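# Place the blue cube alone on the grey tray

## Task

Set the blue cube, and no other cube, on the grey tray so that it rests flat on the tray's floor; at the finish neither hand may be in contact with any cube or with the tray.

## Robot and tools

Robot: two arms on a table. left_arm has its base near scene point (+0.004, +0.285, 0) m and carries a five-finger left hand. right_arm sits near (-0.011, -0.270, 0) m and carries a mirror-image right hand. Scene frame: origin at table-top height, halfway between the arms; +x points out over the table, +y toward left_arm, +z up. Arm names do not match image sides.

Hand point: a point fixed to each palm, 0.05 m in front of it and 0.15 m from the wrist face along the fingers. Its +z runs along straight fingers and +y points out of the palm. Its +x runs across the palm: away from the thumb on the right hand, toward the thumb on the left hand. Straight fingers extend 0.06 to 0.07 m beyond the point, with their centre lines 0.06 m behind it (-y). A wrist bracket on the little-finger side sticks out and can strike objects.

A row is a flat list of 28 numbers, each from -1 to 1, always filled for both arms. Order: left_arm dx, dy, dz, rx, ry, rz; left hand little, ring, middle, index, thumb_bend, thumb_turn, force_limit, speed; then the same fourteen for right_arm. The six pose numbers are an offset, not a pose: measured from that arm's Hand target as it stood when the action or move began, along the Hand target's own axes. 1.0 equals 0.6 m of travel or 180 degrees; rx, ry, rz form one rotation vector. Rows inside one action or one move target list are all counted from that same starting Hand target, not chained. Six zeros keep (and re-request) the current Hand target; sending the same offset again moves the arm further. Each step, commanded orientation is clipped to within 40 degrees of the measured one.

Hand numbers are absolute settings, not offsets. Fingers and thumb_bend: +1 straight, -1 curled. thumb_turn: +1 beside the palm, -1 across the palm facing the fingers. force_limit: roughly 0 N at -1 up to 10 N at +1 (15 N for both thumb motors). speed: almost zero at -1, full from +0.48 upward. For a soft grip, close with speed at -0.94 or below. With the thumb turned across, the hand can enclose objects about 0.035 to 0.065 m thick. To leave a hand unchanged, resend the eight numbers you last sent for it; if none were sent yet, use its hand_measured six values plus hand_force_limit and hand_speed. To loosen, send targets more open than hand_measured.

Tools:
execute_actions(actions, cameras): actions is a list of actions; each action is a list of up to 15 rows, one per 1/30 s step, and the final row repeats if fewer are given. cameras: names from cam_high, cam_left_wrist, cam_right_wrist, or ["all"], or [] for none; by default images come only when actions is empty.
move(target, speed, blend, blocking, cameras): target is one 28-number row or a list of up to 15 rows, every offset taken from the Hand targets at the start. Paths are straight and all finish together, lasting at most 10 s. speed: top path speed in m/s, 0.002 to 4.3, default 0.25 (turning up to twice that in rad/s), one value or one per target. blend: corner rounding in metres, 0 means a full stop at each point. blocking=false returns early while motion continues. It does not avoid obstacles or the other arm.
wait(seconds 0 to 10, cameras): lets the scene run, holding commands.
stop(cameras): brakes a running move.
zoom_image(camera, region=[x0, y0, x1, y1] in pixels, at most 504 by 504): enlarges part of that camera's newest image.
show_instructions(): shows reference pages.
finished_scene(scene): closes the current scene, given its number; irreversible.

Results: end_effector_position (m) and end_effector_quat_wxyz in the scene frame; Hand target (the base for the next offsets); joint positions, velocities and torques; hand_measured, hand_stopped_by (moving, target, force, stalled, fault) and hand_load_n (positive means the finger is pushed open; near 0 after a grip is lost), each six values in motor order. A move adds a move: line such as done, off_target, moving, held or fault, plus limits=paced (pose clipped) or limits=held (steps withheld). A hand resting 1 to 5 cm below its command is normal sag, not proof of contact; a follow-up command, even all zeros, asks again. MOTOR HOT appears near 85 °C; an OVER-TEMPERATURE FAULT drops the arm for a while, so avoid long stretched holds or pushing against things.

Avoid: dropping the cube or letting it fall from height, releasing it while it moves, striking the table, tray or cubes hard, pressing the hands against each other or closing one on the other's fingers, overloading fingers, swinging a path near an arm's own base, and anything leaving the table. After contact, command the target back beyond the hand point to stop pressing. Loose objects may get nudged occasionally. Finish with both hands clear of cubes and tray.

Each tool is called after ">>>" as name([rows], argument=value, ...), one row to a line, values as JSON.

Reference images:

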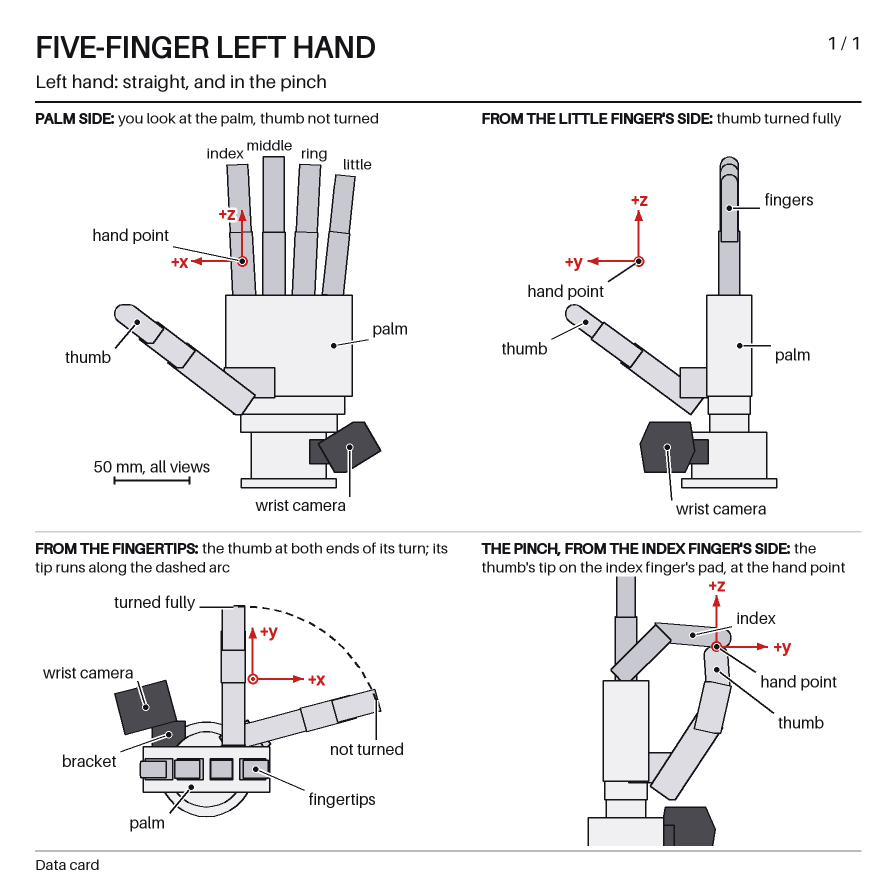

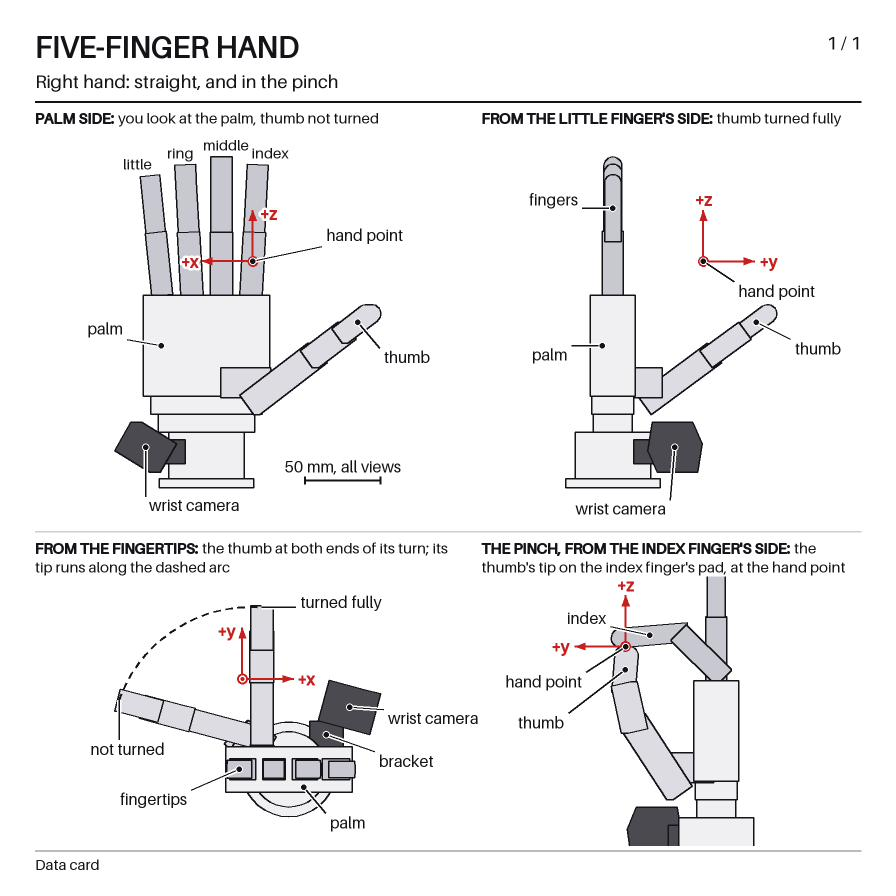

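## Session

>>> execute_actions(actions=[])

>>> zoom_image(camera="cam_high", region=[230, 100, 680, 400])

Scene clock: 0.00 s.
left_arm: end_effector_position=(+0.2742, +0.5454, +0.1667) hand_measured=(+1.000, +1.000, +1.000, +1.000, +1.000, +1.000) hand_load_n=(+0.0, +0.0, +0.0, +0.0, +0.0, +0.0) hand_stopped_by=(target, target, target, target, target, target) hand_force_limit=0.00 hand_speed=-0.80 end_effector_quat_wxyz=(-0.060, +0.785, +0.483, +0.384) | right_arm: end_effector_position=(+0.4386, -0.4628, +0.3016) hand_measured=(+1.000, +1.000, +1.000, +1.000, +1.000, +1.000) hand_load_n=(-0.5, +0.0, +0.0, +0.0, +0.0, +0.0) hand_stopped_by=(target, target, target, target, target, target) hand_force_limit=0.00 hand_speed=-0.80 end_effector_quat_wxyz=(+0.246, -0.221, +0.693, -0.641)
Joint positions: left_arm=[0.966 0.772 0.438 -0.464 0.228 -1.739] | right_arm=[-0.173 0.99 0.704 0.213 0.686 0.104]
Joint velocities: within noise
Joint torques (N m): no reading
Heat: left arm: hottest shoulder 34 °C; right arm: hottest wrist pitch 32 °C.
Hand target: left_arm +0.2775, +0.5509, +0.1795; -0.065, +0.782, +0.479, +0.394 | right_arm +0.4431, -0.4637, +0.3144; +0.253, -0.214, +0.688, -0.645

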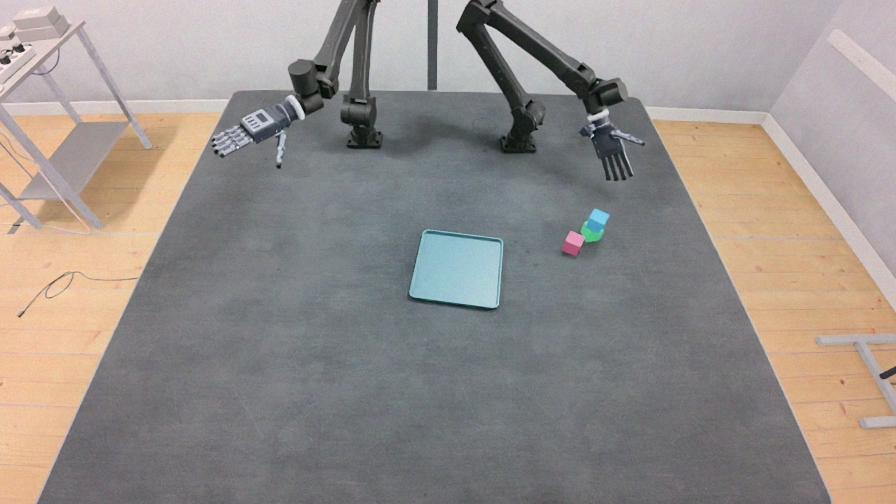

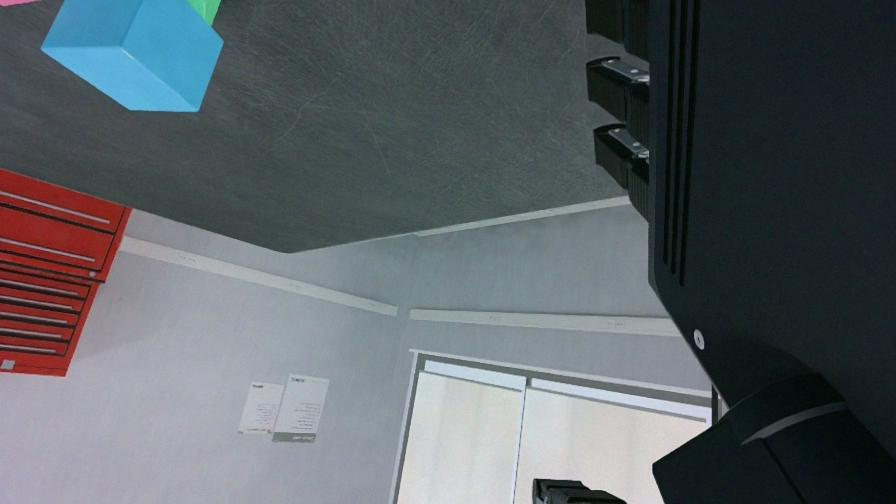

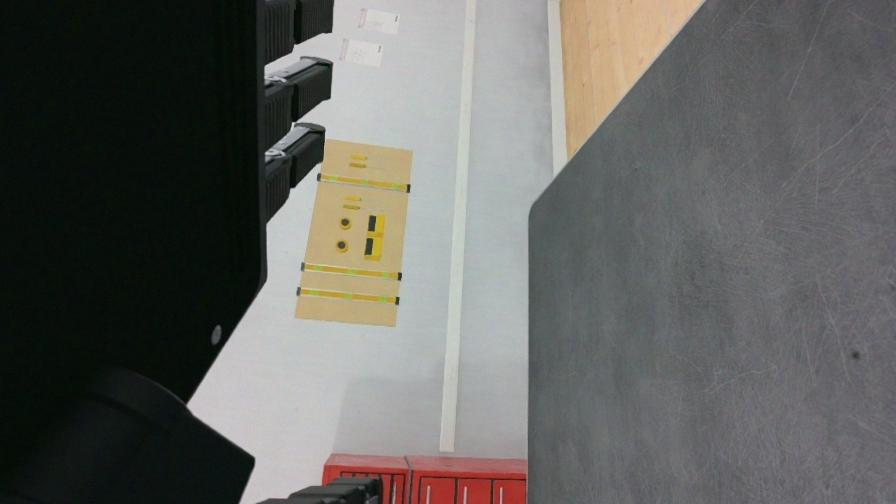

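Scaled by 1.120.

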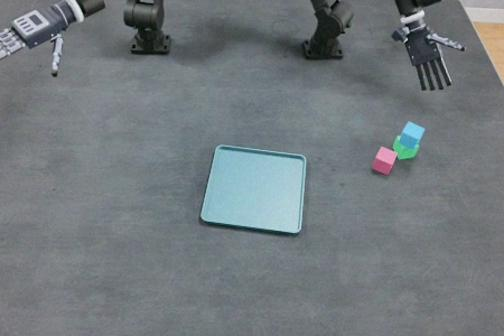

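>>> zoom_image(camera="cam_high", region=[550, 195, 622, 267])

>>> zoom_image(camera="cam_high", region=[400, 220, 515, 320])

>>> zoom_image(camera="cam_high", region=[560, 90, 660, 190])

Scaled by 7.000.

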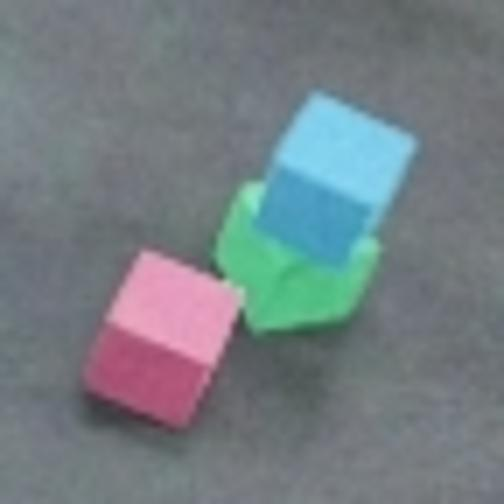

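Scaled by 4.383.

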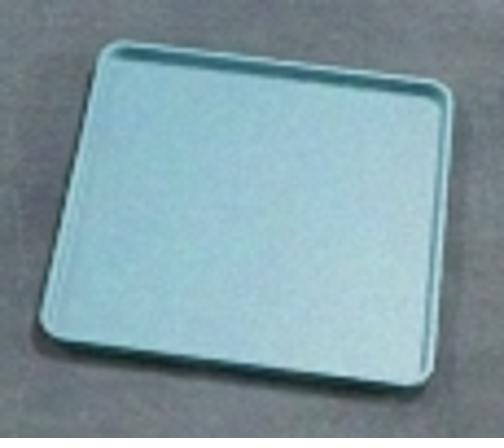

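Scaled by 5.040.

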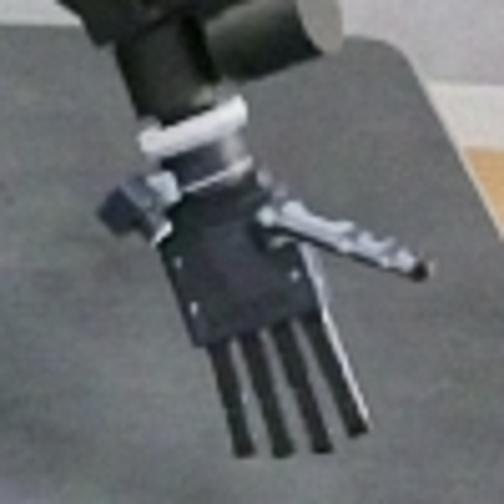

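>>> move([
  [0.1018,0.0414,-0.1023,0.005,0,0.03,1,1,0.4,0.4,1,-1,-0.4,0.2,0,0,0,0,0,0,1,1,1,1,1,1,0,-0.8],
  [0.09,0.1968,-0.0512,0.0371,-0.0083,0.2837,1,1,0.4,0.4,1,-1,-0.4,0.2,0,0,0,0,0,0,1,1,1,1,1,1,0,-0.8],
  [0.0142,0.3318,0.0493,0.0741,-0.0167,0.5674,1,1,0.4,0.4,1,-1,-0.4,0.2,0,0,0,0,0,0,1,1,1,1,1,1,0,-0.8],
], blend=0.03, speed=0.25, cameras=["cam_high","cam_left_wrist"])

>>> zoom_image(camera="cam_high", region=[540, 110, 680, 250])

>>> zoom_image(camera="cam_left_wrist", region=[0, 0, 400, 400])

Scene clock: 74.47 s.
left_arm: end_effector_position=(+0.4348, +0.4629, +0.1979) hand_measured=(+1.000, +1.000, +0.400, +0.400, +1.000, -1.000) hand_load_n=(+0.0, +0.0, +0.0, +0.0, +0.0, +0.0) hand_stopped_by=(target, target, target, target, target, target) hand_force_limit=-0.40 hand_speed=0.20 end_effector_quat_wxyz=(-0.402, +0.869, -0.268, +0.110) | right_arm: end_effector_position=(+0.4386, -0.4628, +0.3016) hand_measured=(+1.000, +1.000, +1.000, +1.000, +1.000, +1.000) hand_load_n=(+0.0, +0.0, +0.0, +0.0, +0.0, +0.0) hand_stopped_by=(target, target, target, target, target, target) hand_force_limit=0.00 hand_speed=-0.80 end_effector_quat_wxyz=(+0.246, -0.221, +0.693, -0.641)
Joint positions: left_arm=[0.226 1.184 0.972 -0.639 -0.521 -0.485] | right_arm=[-0.173 0.99 0.704 0.213 0.686 0.104]
Joint torques (N m): left_arm=[-3.08 -7.41 12.26 2.17 -0.32 0.05] | right_arm=[0.09 -4.72 11.62 1.47 0.12 0.03]
Heat: left arm: hottest elbow 38 °C; right arm: hottest elbow 39 °C.
Hand target: left_arm +0.4552, +0.4651, +0.2199; -0.415, +0.860, -0.267, +0.128 | right_arm +0.4431, -0.4637, +0.3144; +0.253, -0.214, +0.688, -0.645
Off the commanded pose: left_arm 0.030 m, 3 deg | right_arm 0.014 m, 1 deg.
move: off_target (left_arm, right_arm)
Images, in order (width x height): cam_high 896x504, cam_left_wrist 896x504.

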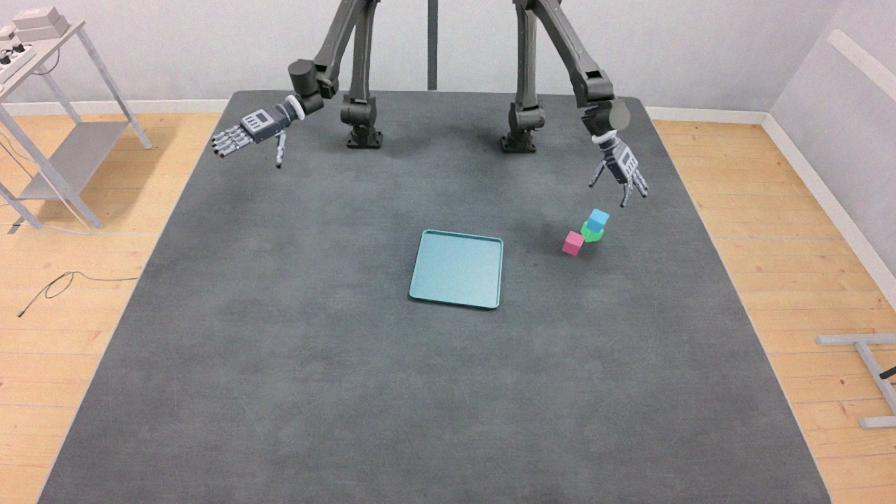

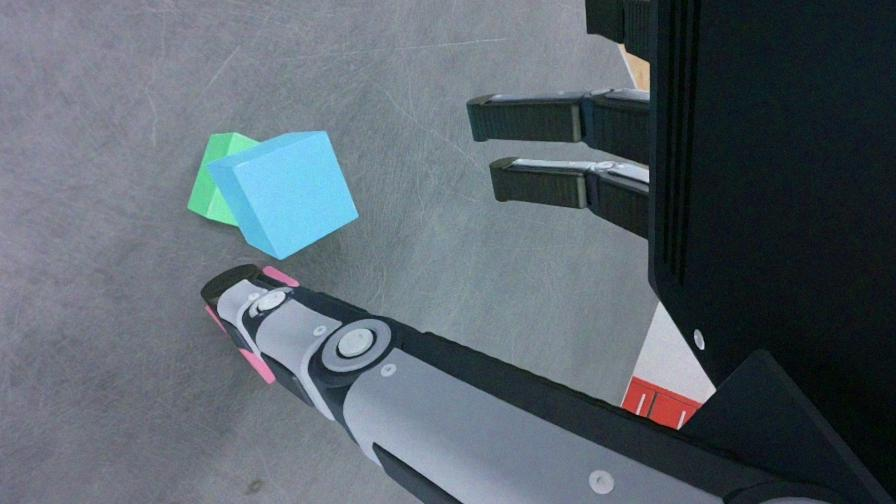

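Scaled by 3.600.

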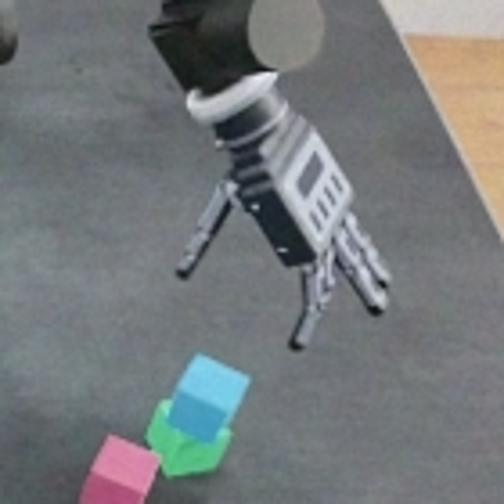

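Scaled by 1.260.

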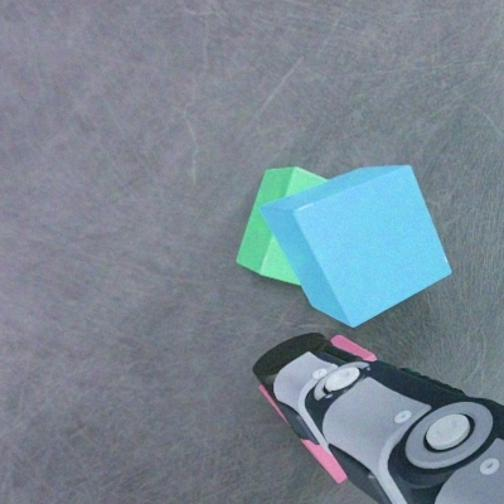

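>>> move(target=[-0.0163,0.1027,0.0933,0,0,0,1,1,0.4,0.4,1,-1,-0.4,0.2,0,0,0,0,0,0,1,1,1,1,1,1,0,-0.8], speed=0.15, cameras=["cam_high","cam_left_wrist"])

>>> zoom_image(camera="cam_high", region=[560, 150, 660, 250])

>>> zoom_image(camera="cam_left_wrist", region=[100, 0, 600, 400])

Scene clock: 132.57 s.
left_arm: end_effector_position=(+0.4494, +0.4685, +0.1379) hand_measured=(+1.000, +1.000, +0.400, +0.400, +1.000, -1.000) hand_load_n=(+0.0, +0.0, +0.0, +0.0, +0.0, +0.0) hand_stopped_by=(target, target, target, target, target, target) hand_force_limit=-0.40 hand_speed=0.20 end_effector_quat_wxyz=(-0.412, +0.861, -0.269, +0.129) | right_arm: end_effector_position=(+0.4386, -0.4628, +0.3016) hand_measured=(+1.000, +1.000, +1.000, +1.000, +1.000, +1.000) hand_load_n=(+0.0, +0.0, +0.0, +0.0, +0.5, +0.0) hand_stopped_by=(target, target, target, target, target, target) hand_force_limit=0.00 hand_speed=-0.80 end_effector_quat_wxyz=(+0.246, -0.221, +0.693, -0.641)
Joint positions: left_arm=[0.233 1.257 0.847 -0.388 -0.505 -0.46] | right_arm=[-0.173 0.99 0.704 0.213 0.686 0.104]
Joint torques (N m): left_arm=[-1.14 -8.47 8.14 2.3 -0.09 0.07] | right_arm=[0.15 -4.84 11.63 1.47 0.13 0.02]
Heat: left arm: hottest elbow 40 °C; right arm: hottest elbow 41 °C.
Hand target: left_arm +0.4500, +0.4751, +0.1367; -0.415, +0.860, -0.267, +0.128 | right_arm +0.4431, -0.4637, +0.3144; +0.253, -0.214, +0.688, -0.645
Off the commanded pose: left_arm 0.007 m, 0 deg | right_arm 0.014 m, 1 deg.
move: off_target (right_arm)
Images, in order (width x height): cam_high 896x504, cam_left_wrist 896x504.

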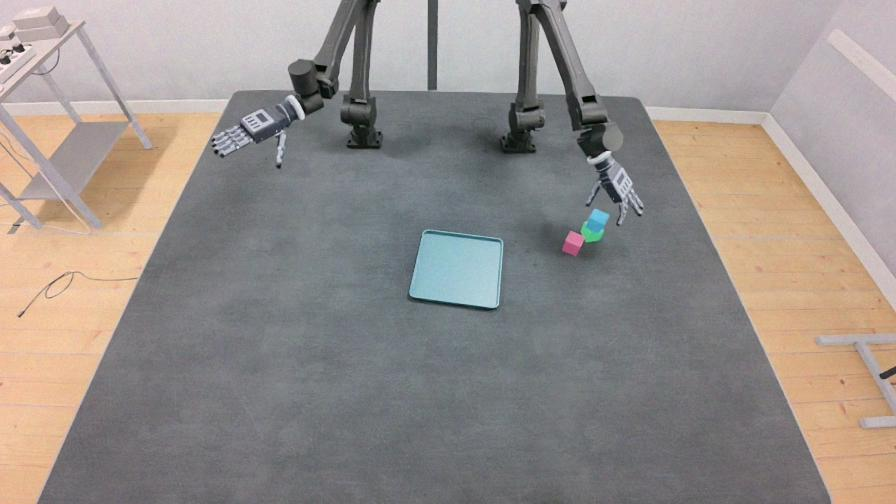

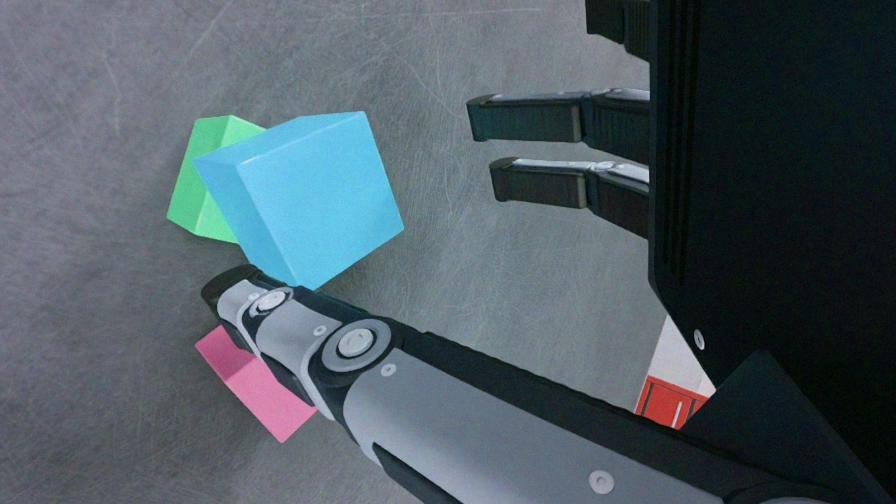

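Scaled by 5.040.

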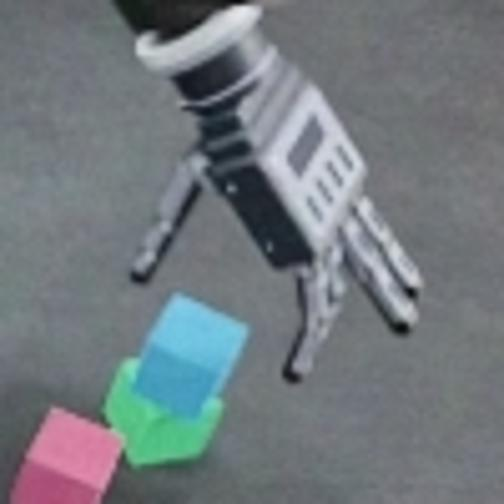

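Scaled by 1.008.

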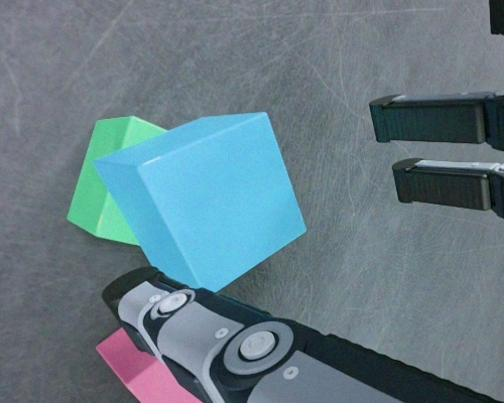

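>>> move(target=[-0.0033,0.0457,0.0502,0,0,0,1,1,0.4,0.4,1,-1,-0.4,0.2,0,0,0,0,0,0,1,1,1,1,1,1,0,-0.8], speed=0.1, cameras=["cam_high","cam_left_wrist"])

>>> zoom_image(camera="cam_high", region=[560, 150, 660, 250])

Scene clock: 152.37 s.
left_arm: end_effector_position=(+0.4531, +0.4752, +0.1011) hand_measured=(+1.000, +1.000, +0.400, +0.400, +1.000, -1.000) hand_load_n=(+0.0, +0.0, +0.0, +0.0, +0.0, +0.0) hand_stopped_by=(target, target, target, target, target, target) hand_force_limit=-0.40 hand_speed=0.20 end_effector_quat_wxyz=(-0.414, +0.860, -0.268, +0.132) | right_arm: end_effector_position=(+0.4386, -0.4628, +0.3016) hand_measured=(+1.000, +1.000, +1.000, +1.000, +1.000, +1.000) hand_load_n=(+0.0, +0.0, +0.0, +0.0, +0.0, -0.5) hand_stopped_by=(target, target, target, target, target, target) hand_force_limit=0.00 hand_speed=-0.80 end_effector_quat_wxyz=(+0.246, -0.221, +0.693, -0.641)
Joint positions: left_arm=[0.248 1.32 0.791 -0.255 -0.494 -0.448] | right_arm=[-0.173 0.99 0.704 0.213 0.686 0.104]
Joint torques (N m): left_arm=[-0.91 -8.64 7.62 2.3 -0.07 0.09] | right_arm=[0.09 -4.84 11.62 1.47 0.12 0.02]
Heat: left arm: hottest elbow 40 °C; right arm: hottest elbow 41 °C.
Hand target: left_arm +0.4521, +0.4816, +0.0966; -0.415, +0.861, -0.267, +0.128 | right_arm +0.4431, -0.4637, +0.3144; +0.253, -0.214, +0.688, -0.645
Off the commanded pose: left_arm 0.008 m, 0 deg | right_arm 0.014 m, 1 deg.
move: off_target (right_arm)
Images, in order (width x height): cam_high 896x504, cam_left_wrist 896x504.

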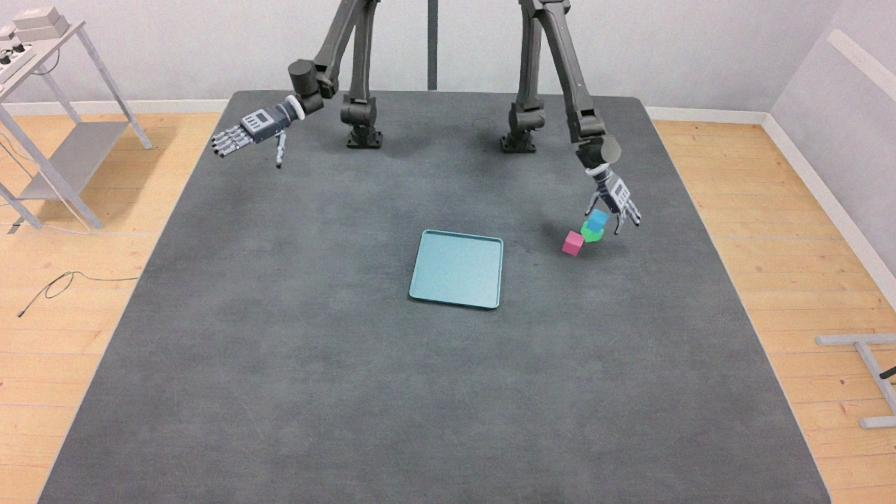

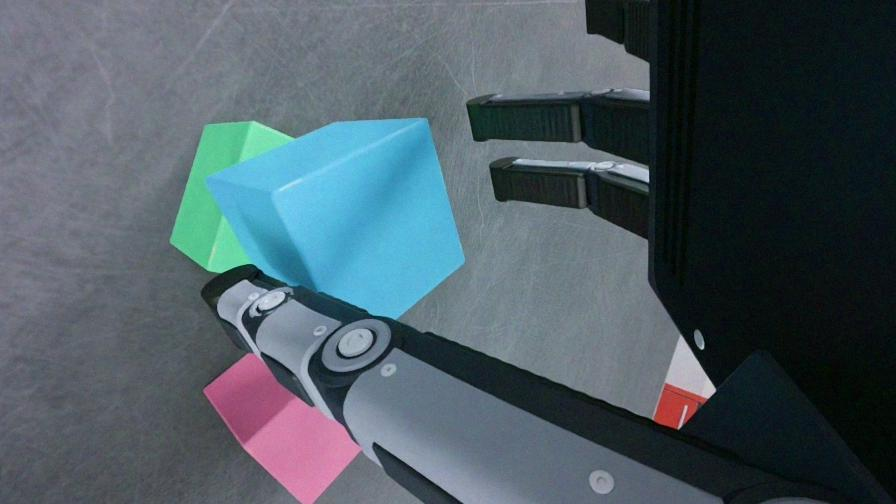

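Scaled by 5.040.

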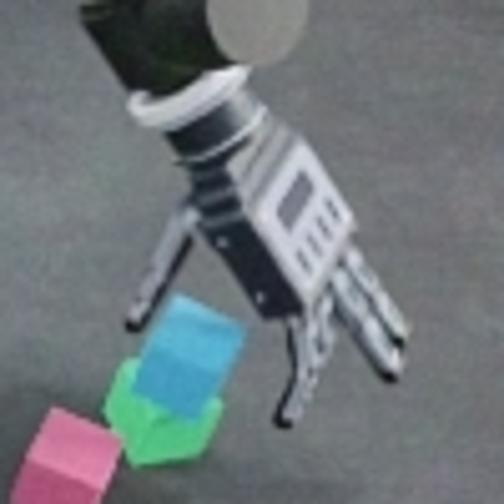

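>>> move(target=[-0.0117,0.0035,0.003,0,0,0,1,1,0.4,0.4,1,-1,-0.4,0.2,0,0,0,0,0,0,1,1,1,1,1,1,0,-0.8], speed=0.1, cameras=["cam_left_wrist"])

Scene clock: 166.30 s.
left_arm: end_effector_position=(+0.4487, +0.4799, +0.0969) hand_measured=(+1.000, +1.000, +0.400, +0.400, +1.000, -1.000) hand_load_n=(+0.0, +0.0, +0.0, +0.0, +0.0, +0.0) hand_stopped_by=(target, target, target, target, target, target) hand_force_limit=-0.40 hand_speed=0.20 end_effector_quat_wxyz=(-0.413, +0.860, -0.268, +0.131) | right_arm: end_effector_position=(+0.4386, -0.4628, +0.3016) hand_measured=(+1.000, +1.000, +1.000, +1.000, +1.000, +1.000) hand_load_n=(+0.0, -0.5, +0.0, +0.0, +0.0, -0.5) hand_stopped_by=(target, target, target, target, target, target) hand_force_limit=0.00 hand_speed=-0.80 end_effector_quat_wxyz=(+0.246, -0.221, +0.693, -0.641)
Joint positions: left_arm=[0.263 1.32 0.779 -0.24 -0.484 -0.437] | right_arm=[-0.173 0.99 0.704 0.213 0.686 0.104]
Joint torques (N m): left_arm=[-1.03 -9.17 7.21 2.39 -0.07 0.1] | right_arm=[0.15 -4.78 11.6 1.44 0.13 0.03]
Heat: left arm: hottest elbow 40 °C; right arm: hottest elbow 41 °C.
Hand target: left_arm +0.4464, +0.4855, +0.0938; -0.415, +0.860, -0.267, +0.128 | right_arm +0.4431, -0.4637, +0.3144; +0.253, -0.214, +0.688, -0.645
Off the commanded pose: left_arm 0.007 m, 0 deg | right_arm 0.014 m, 1 deg.
move: off_target (right_arm)
Images, in order (width x height): cam_left_wrist 896x504.

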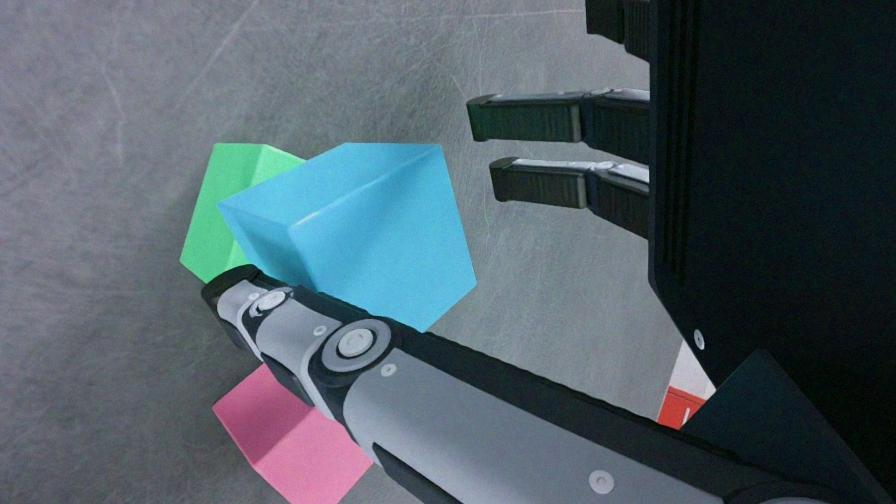

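>>> execute_actions([
  [[0,0,0,0,0,0,1,1,-0.4,-0.4,1,-1,-0.3,-0.88,0,0,0,0,0,0,1,1,1,1,1,1,0,-0.8]],
], cameras=["cam_high","cam_left_wrist"])

>>> zoom_image(camera="cam_high", region=[560, 150, 660, 250])

Scene clock: 181.67 s.
left_arm: end_effector_position=(+0.4486, +0.4798, +0.0969) hand_measured=(+1.000, +1.000, -0.164, -0.200, +1.000, -1.000) hand_load_n=(+0.0, +0.0, +5.5, +5.0, +1.5, -1.5) hand_stopped_by=(target, target, force, force, target, target) hand_force_limit=-0.30 hand_speed=-0.88 end_effector_quat_wxyz=(-0.413, +0.860, -0.269, +0.130) | right_arm: end_effector_position=(+0.4386, -0.4628, +0.3016) hand_measured=(+1.000, +1.000, +1.000, +1.000, +1.000, +1.000) hand_load_n=(+0.0, +0.0, +0.0, +0.0, +0.0, -0.5) hand_stopped_by=(target, target, target, target, target, target) hand_force_limit=0.00 hand_speed=-0.80 end_effector_quat_wxyz=(+0.246, -0.221, +0.693, -0.641)
Joint positions: left_arm=[0.263 1.32 0.779 -0.24 -0.483 -0.435] | right_arm=[-0.173 0.99 0.704 0.213 0.686 0.104]
Joint torques (N m): left_arm=[-0.91 -9.23 7.09 2.37 -0.09 0.05] | right_arm=[0.03 -4.72 11.63 1.47 0.13 0.03]
Heat: left arm: hottest elbow 40 °C; right arm: hottest elbow 42 °C.
Hand target: left_arm +0.4464, +0.4855, +0.0938; -0.415, +0.860, -0.267, +0.128 | right_arm +0.4431, -0.4637, +0.3144; +0.253, -0.214, +0.688, -0.645
Off the commanded pose: left_arm 0.007 m, 0 deg | right_arm 0.014 m, 1 deg.
Step readings (end_effector_position of left_arm | right_arm):
0: (+0.4486, +0.4799, +0.0969) | (+0.4386, -0.4628, +0.3016)
1: (+0.4486, +0.4799, +0.0969) | (+0.4386, -0.4628, +0.3016)
2: (+0.4486, +0.4799, +0.0969) | (+0.4386, -0.4628, +0.3016)
4: (+0.4486, +0.4799, +0.0969) | (+0.4386, -0.4628, +0.3016)
8: (+0.4486, +0.4799, +0.0969) | (+0.4386, -0.4628, +0.3016)
15: (+0.4486, +0.4799, +0.0969) | (+0.4386, -0.4628, +0.3016)
Images, in order (width x height): cam_high 896x504, cam_left_wrist 896x504.

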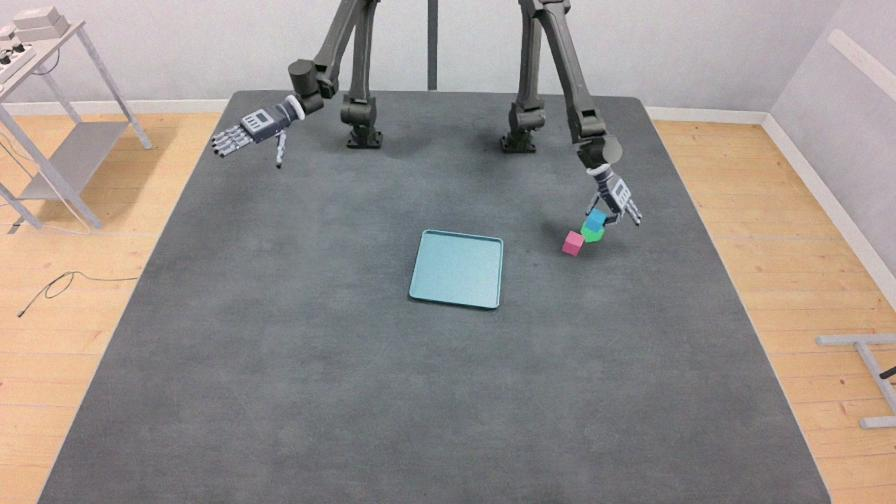

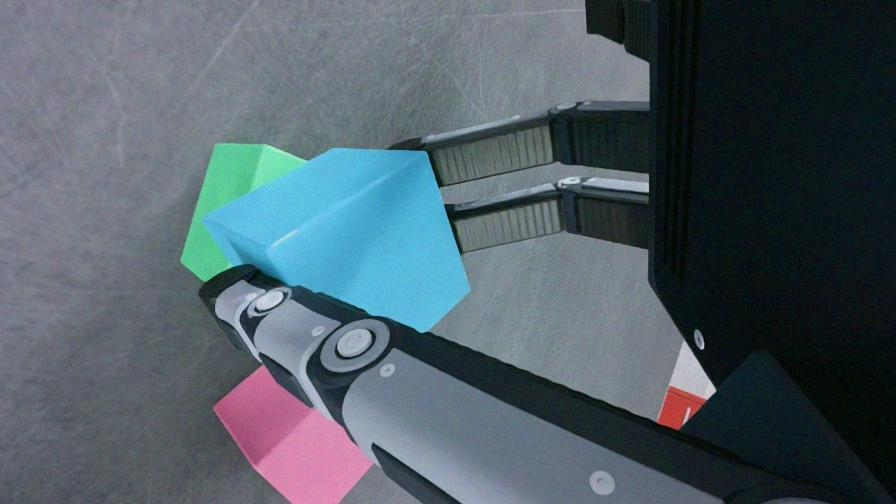

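Scaled by 5.040.

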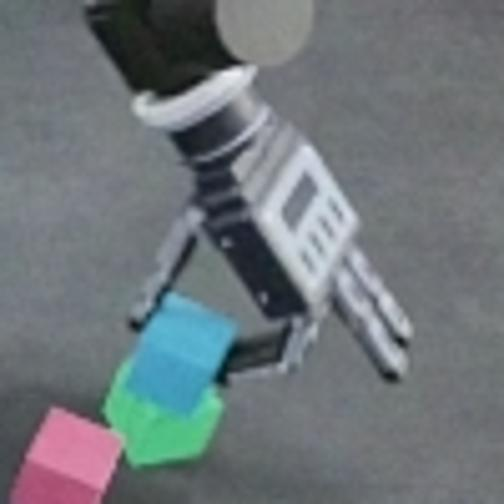

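>>> move(target=[0,-0.1303,-0.104,0,0,0,1,1,-0.4,-0.4,1,-1,-0.3,-0.88,0,0,0,0,0,0,1,1,1,1,1,1,0,-0.8], speed=0.1, cameras=["cam_high","cam_left_wrist"])

Scene clock: 187.63 s.
left_arm: end_effector_position=(+0.4347, +0.4752, +0.1648) hand_measured=(+1.000, +1.000, -0.164, -0.200, +1.000, -1.000) hand_load_n=(+0.0, +0.0, +6.0, +5.5, +1.0, -1.5) hand_stopped_by=(target, target, force, force, target, target) hand_force_limit=-0.30 hand_speed=-0.88 end_effector_quat_wxyz=(-0.400, +0.866, -0.278, +0.112) | right_arm: end_effector_position=(+0.4386, -0.4628, +0.3016) hand_measured=(+1.000, +1.000, +1.000, +1.000, +1.000, +1.000) hand_load_n=(+0.0, +0.0, +0.0, +0.0, +0.0, -0.5) hand_stopped_by=(target, target, target, target, target, target) hand_force_limit=0.00 hand_speed=-0.80 end_effector_quat_wxyz=(+0.246, -0.221, +0.693, -0.641)
Joint positions: left_arm=[0.263 1.216 0.907 -0.523 -0.483 -0.434] | right_arm=[-0.173 0.99 0.704 0.213 0.686 0.104]
Joint torques (N m): left_arm=[-1.08 -9.82 11.9 1.55 -0.13 0.05] | right_arm=[0.03 -4.72 11.62 1.48 0.12 0.03]
Heat: left arm: hottest elbow 40 °C; right arm: hottest elbow 42 °C.
Hand target: left_arm +0.4465, +0.4854, +0.1939; -0.415, +0.860, -0.267, +0.128 | right_arm +0.4431, -0.4637, +0.3144; +0.253, -0.214, +0.688, -0.645
Off the commanded pose: left_arm 0.033 m, 3 deg | right_arm 0.014 m, 1 deg.
move: off_target (left_arm, right_arm)
Images, in order (width x height): cam_high 896x504, cam_left_wrist 896x504.

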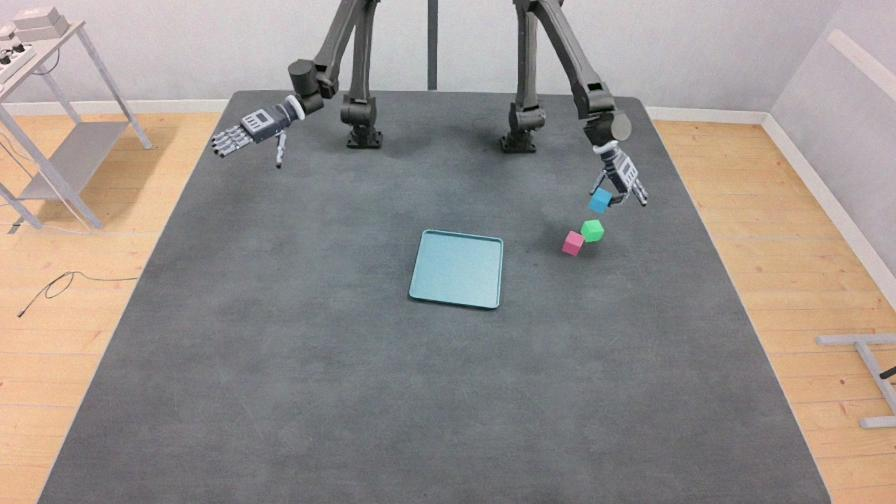

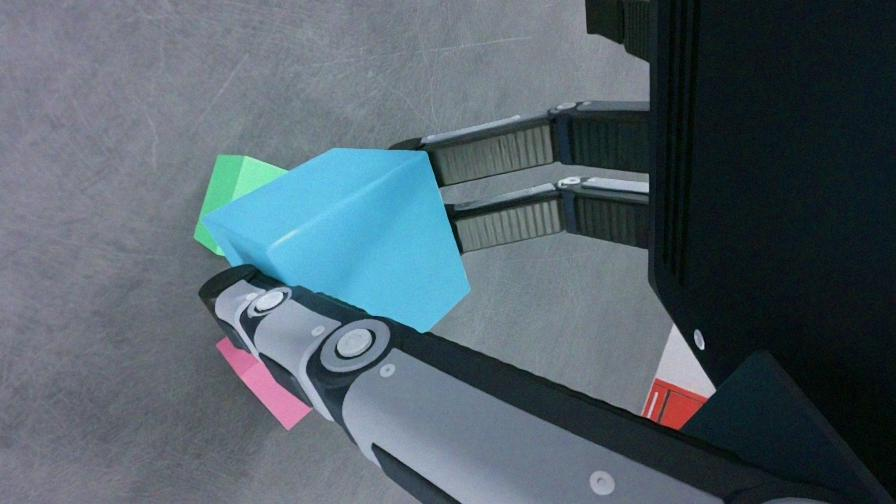

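>>> move([
  [0.5712,0.2775,-0.377,0,0.2171,0.1733,1,1,-0.4,-0.4,1,-1,-0.3,-0.88,0,0,0,0,0,0,1,1,1,1,1,1,0,-0.8],
  [0.5712,0.4403,-0.247,0,0.2171,0.1733,1,1,-0.4,-0.4,1,-1,-0.3,-0.88,0,0,0,0,0,0,1,1,1,1,1,1,0,-0.8],
], speed=[0.22,0.13], blend=[0.02,0], cameras=["cam_high","cam_left_wrist"])

>>> zoom_image(camera="cam_high", region=[390, 170, 540, 320])

Scene clock: 207.50 s.
left_arm: end_effector_position=(+0.5685, +0.0639, +0.0833) hand_measured=(+1.000, +1.000, -0.164, -0.200, +1.000, -1.000) hand_load_n=(+0.0, +0.0, +5.5, +5.0, +1.5, -1.5) hand_stopped_by=(target, target, force, force, target, target) hand_force_limit=-0.30 hand_speed=-0.88 end_effector_quat_wxyz=(-0.321, +0.671, -0.602, +0.289) | right_arm: end_effector_position=(+0.4386, -0.4628, +0.3016) hand_measured=(+1.000, +1.000, +1.000, +1.000, +1.000, +1.000) hand_load_n=(+0.0, +0.0, +0.0, +0.0, +0.0, -0.5) hand_stopped_by=(target, target, target, target, target, target) hand_force_limit=0.00 hand_speed=-0.80 end_effector_quat_wxyz=(+0.246, -0.221, +0.693, -0.641)
Joint positions: left_arm=[-0.485 1.634 1.077 -0.193 -0.404 -0.353] | right_arm=[-0.173 0.99 0.704 0.213 0.686 0.104]
Joint torques (N m): left_arm=[-2.67 -13.98 7.62 2.39 -0.06 0.05] | right_arm=[0.09 -4.78 11.62 1.47 0.12 0.03]
Heat: left arm: hottest elbow 42 °C; right arm: hottest elbow 42 °C.
Hand target: left_arm +0.5703, +0.0603, +0.0794; -0.321, +0.667, -0.606, +0.291 | right_arm +0.4431, -0.4637, +0.3144; +0.253, -0.214, +0.688, -0.645
Off the commanded pose: left_arm 0.006 m, 1 deg | right_arm 0.014 m, 1 deg.
move: off_target (right_arm)
Images, in order (width x height): cam_high 896x504, cam_left_wrist 896x504.

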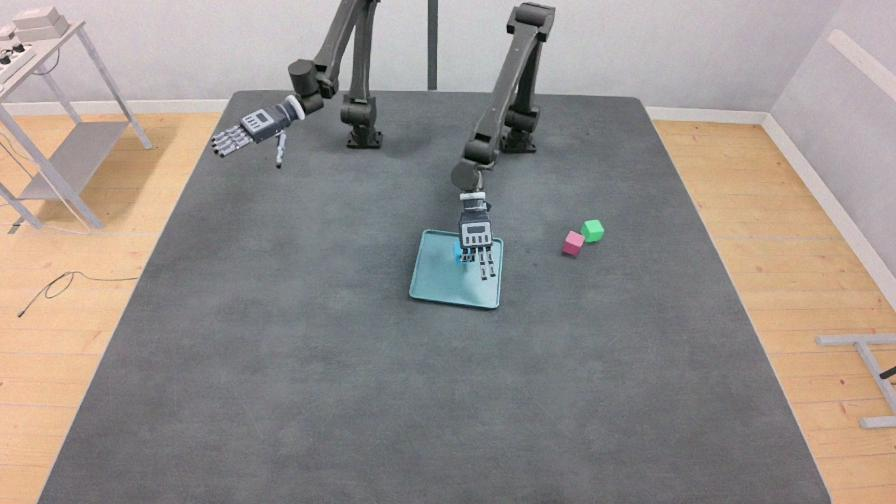

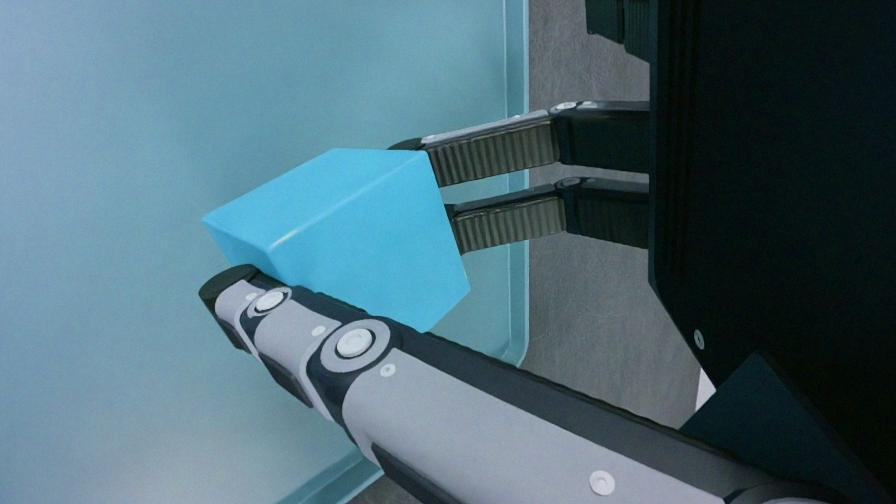

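Scaled by 3.360.

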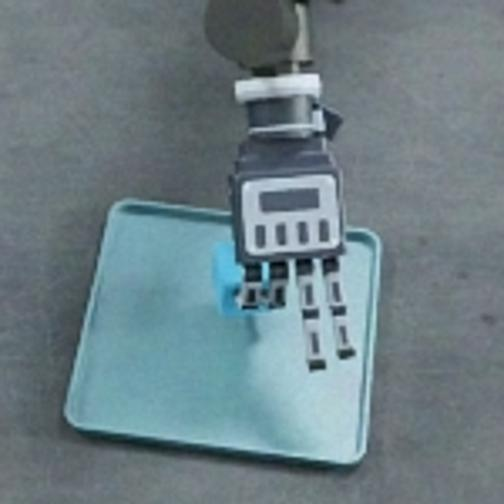

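>>> move(target=[0,0.0287,0.0229,0,0,0,1,1,-0.4,-0.4,1,-1,-0.3,-0.88,0,0,0,0,0,0,1,1,1,1,1,1,0,-0.8], speed=0.05, cameras=["cam_left_wrist"])

Scene clock: 212.83 s.
left_arm: end_effector_position=(+0.5700, +0.0632, +0.0661) hand_measured=(+1.000, +1.000, -0.164, -0.200, +1.000, -1.000) hand_load_n=(+0.0, +0.0, +6.0, +5.0, +1.5, -1.5) hand_stopped_by=(target, target, force, force, target, target) hand_force_limit=-0.30 hand_speed=-0.88 end_effector_quat_wxyz=(-0.322, +0.671, -0.601, +0.293) | right_arm: end_effector_position=(+0.4386, -0.4628, +0.3016) hand_measured=(+1.000, +1.000, +1.000, +1.000, +1.000, +1.000) hand_load_n=(+0.0, +0.0, +0.0, +0.0, +0.0, +0.0) hand_stopped_by=(target, target, target, target, target, target) hand_force_limit=0.00 hand_speed=-0.80 end_effector_quat_wxyz=(+0.246, -0.221, +0.693, -0.641)
Joint positions: left_arm=[-0.485 1.662 1.055 -0.135 -0.404 -0.353] | right_arm=[-0.173 0.99 0.704 0.213 0.686 0.104]
Joint torques (N m): left_arm=[-2.37 -13.68 7.24 2.44 -0.05 0.06] | right_arm=[0.03 -4.72 11.63 1.48 0.13 0.03]
Heat: left arm: hottest elbow 41 °C; right arm: hottest elbow 42 °C.
Hand target: left_arm +0.5704, +0.0603, +0.0573; -0.321, +0.667, -0.606, +0.291 | right_arm +0.4431, -0.4637, +0.3144; +0.253, -0.214, +0.688, -0.645
Off the commanded pose: left_arm 0.009 m, 1 deg | right_arm 0.014 m, 1 deg.
move: off_target (right_arm)
Images, in order (width x height): cam_left_wrist 896x504.

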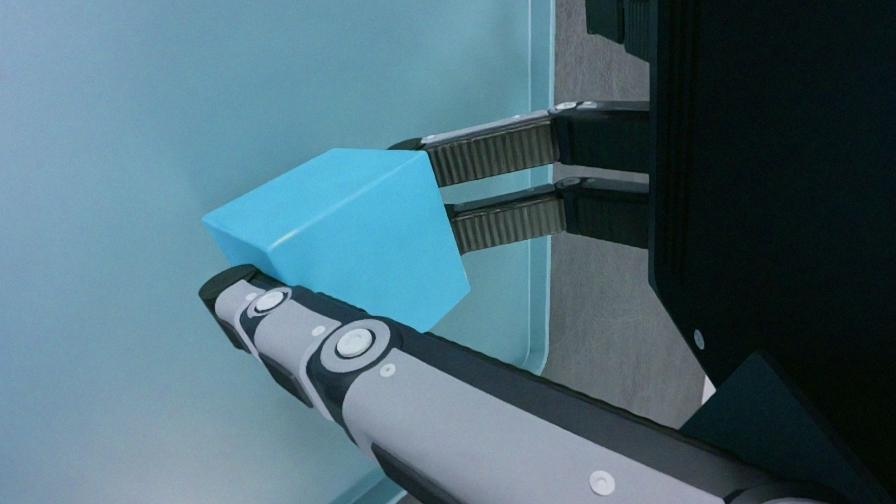

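>>> move(target=[0,0.013,0.0104,0,0,0,1,1,-0.4,-0.4,1,-1,-0.3,-0.88,0,0,0,0,0,0,1,1,1,1,1,1,0,-0.8], speed=0.05, cameras=["cam_left_wrist"])

Scene clock: 216.93 s.
left_arm: end_effector_position=(+0.5712, +0.0626, +0.0596) hand_measured=(+1.000, +1.000, -0.164, -0.200, +1.000, -1.000) hand_load_n=(+0.0, +0.0, +6.0, +5.0, +1.5, -1.5) hand_stopped_by=(target, target, force, force, target, target) hand_force_limit=-0.30 hand_speed=-0.88 end_effector_quat_wxyz=(-0.323, +0.670, -0.599, +0.296) | right_arm: end_effector_position=(+0.4386, -0.4628, +0.3016) hand_measured=(+1.000, +1.000, +1.000, +1.000, +1.000, +1.000) hand_load_n=(+0.0, +0.0, +0.0, +0.0, +0.0, +0.0) hand_stopped_by=(target, target, target, target, target, target) hand_force_limit=0.00 hand_speed=-0.80 end_effector_quat_wxyz=(+0.246, -0.221, +0.693, -0.641)
Joint positions: left_arm=[-0.485 1.673 1.046 -0.107 -0.404 -0.353] | right_arm=[-0.173 0.99 0.704 0.213 0.686 0.104]
Joint torques (N m): left_arm=[-2.61 -13.22 6.98 2.41 -0.06 0.06] | right_arm=[0.09 -4.72 11.62 1.48 0.12 0.03]
Heat: left arm: hottest elbow 41 °C; right arm: hottest elbow 42 °C.
Hand target: left_arm +0.5704, +0.0603, +0.0474; -0.321, +0.667, -0.606, +0.291 | right_arm +0.4431, -0.4637, +0.3144; +0.253, -0.214, +0.688, -0.645
Off the commanded pose: left_arm 0.013 m, 1 deg | right_arm 0.014 m, 1 deg.
move: off_target (left_arm, right_arm)
Images, in order (width x height): cam_left_wrist 896x504.

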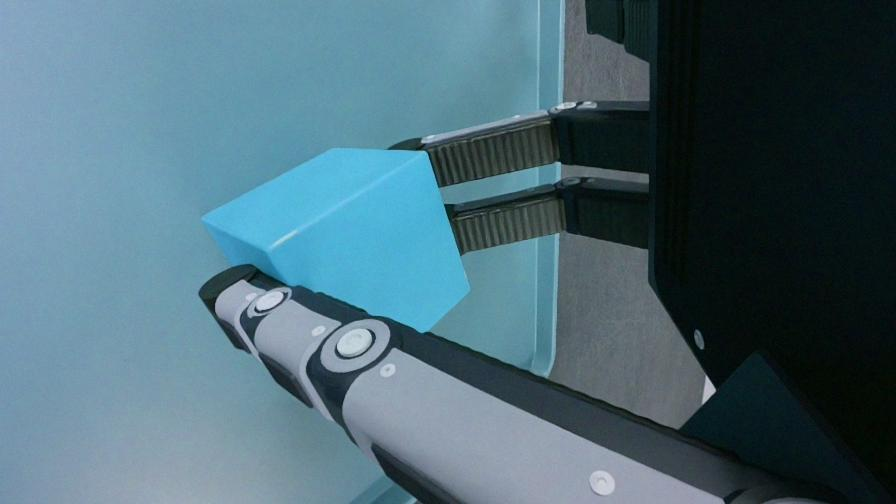

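>>> move(target=[0,0.013,0.0104,0,0,0,1,1,-0.4,-0.4,1,-1,-0.3,-0.88,0,0,0,0,0,0,1,1,1,1,1,1,0,-0.8], speed=0.05, cameras=["cam_left_wrist"])

Scene clock: 220.03 s.
left_arm: end_effector_position=(+0.5748, +0.0611, +0.0604) hand_measured=(+1.000, +1.000, -0.164, -0.200, +1.000, -1.000) hand_load_n=(+0.0, +0.0, +5.5, +5.0, +1.5, -1.5) hand_stopped_by=(target, target, force, force, target, target) hand_force_limit=-0.30 hand_speed=-0.88 end_effector_quat_wxyz=(-0.326, +0.668, -0.595, +0.304) | right_arm: end_effector_position=(+0.4386, -0.4628, +0.3016) hand_measured=(+1.000, +1.000, +1.000, +1.000, +1.000, +1.000) hand_load_n=(+0.0, +0.0, +0.0, +0.0, +0.0, +0.0) hand_stopped_by=(target, target, target, target, target, target) hand_force_limit=0.00 hand_speed=-0.80 end_effector_quat_wxyz=(+0.246, -0.221, +0.693, -0.641)
Joint positions: left_arm=[-0.485 1.677 1.042 -0.08 -0.404 -0.352] | right_arm=[-0.173 0.99 0.704 0.213 0.686 0.104]
Joint torques (N m): left_arm=[-2.67 -12.4 6.5 2.37 -0.05 0.04] | right_arm=[0.03 -4.78 11.63 1.48 0.12 0.03]
Heat: left arm: hottest elbow 41 °C; right arm: hottest elbow 42 °C.
Hand target: left_arm +0.5704, +0.0603, +0.0375; -0.322, +0.667, -0.606, +0.291 | right_arm +0.4431, -0.4637, +0.3144; +0.253, -0.214, +0.688, -0.645
Off the commanded pose: left_arm 0.023 m, 2 deg | right_arm 0.014 m, 1 deg.
move: off_target (left_arm, right_arm)
Images, in order (width x height): cam_left_wrist 896x504.

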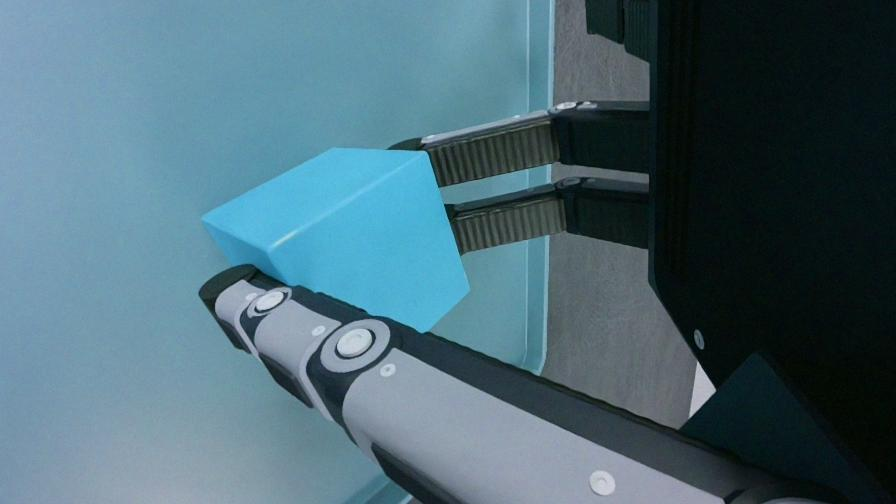

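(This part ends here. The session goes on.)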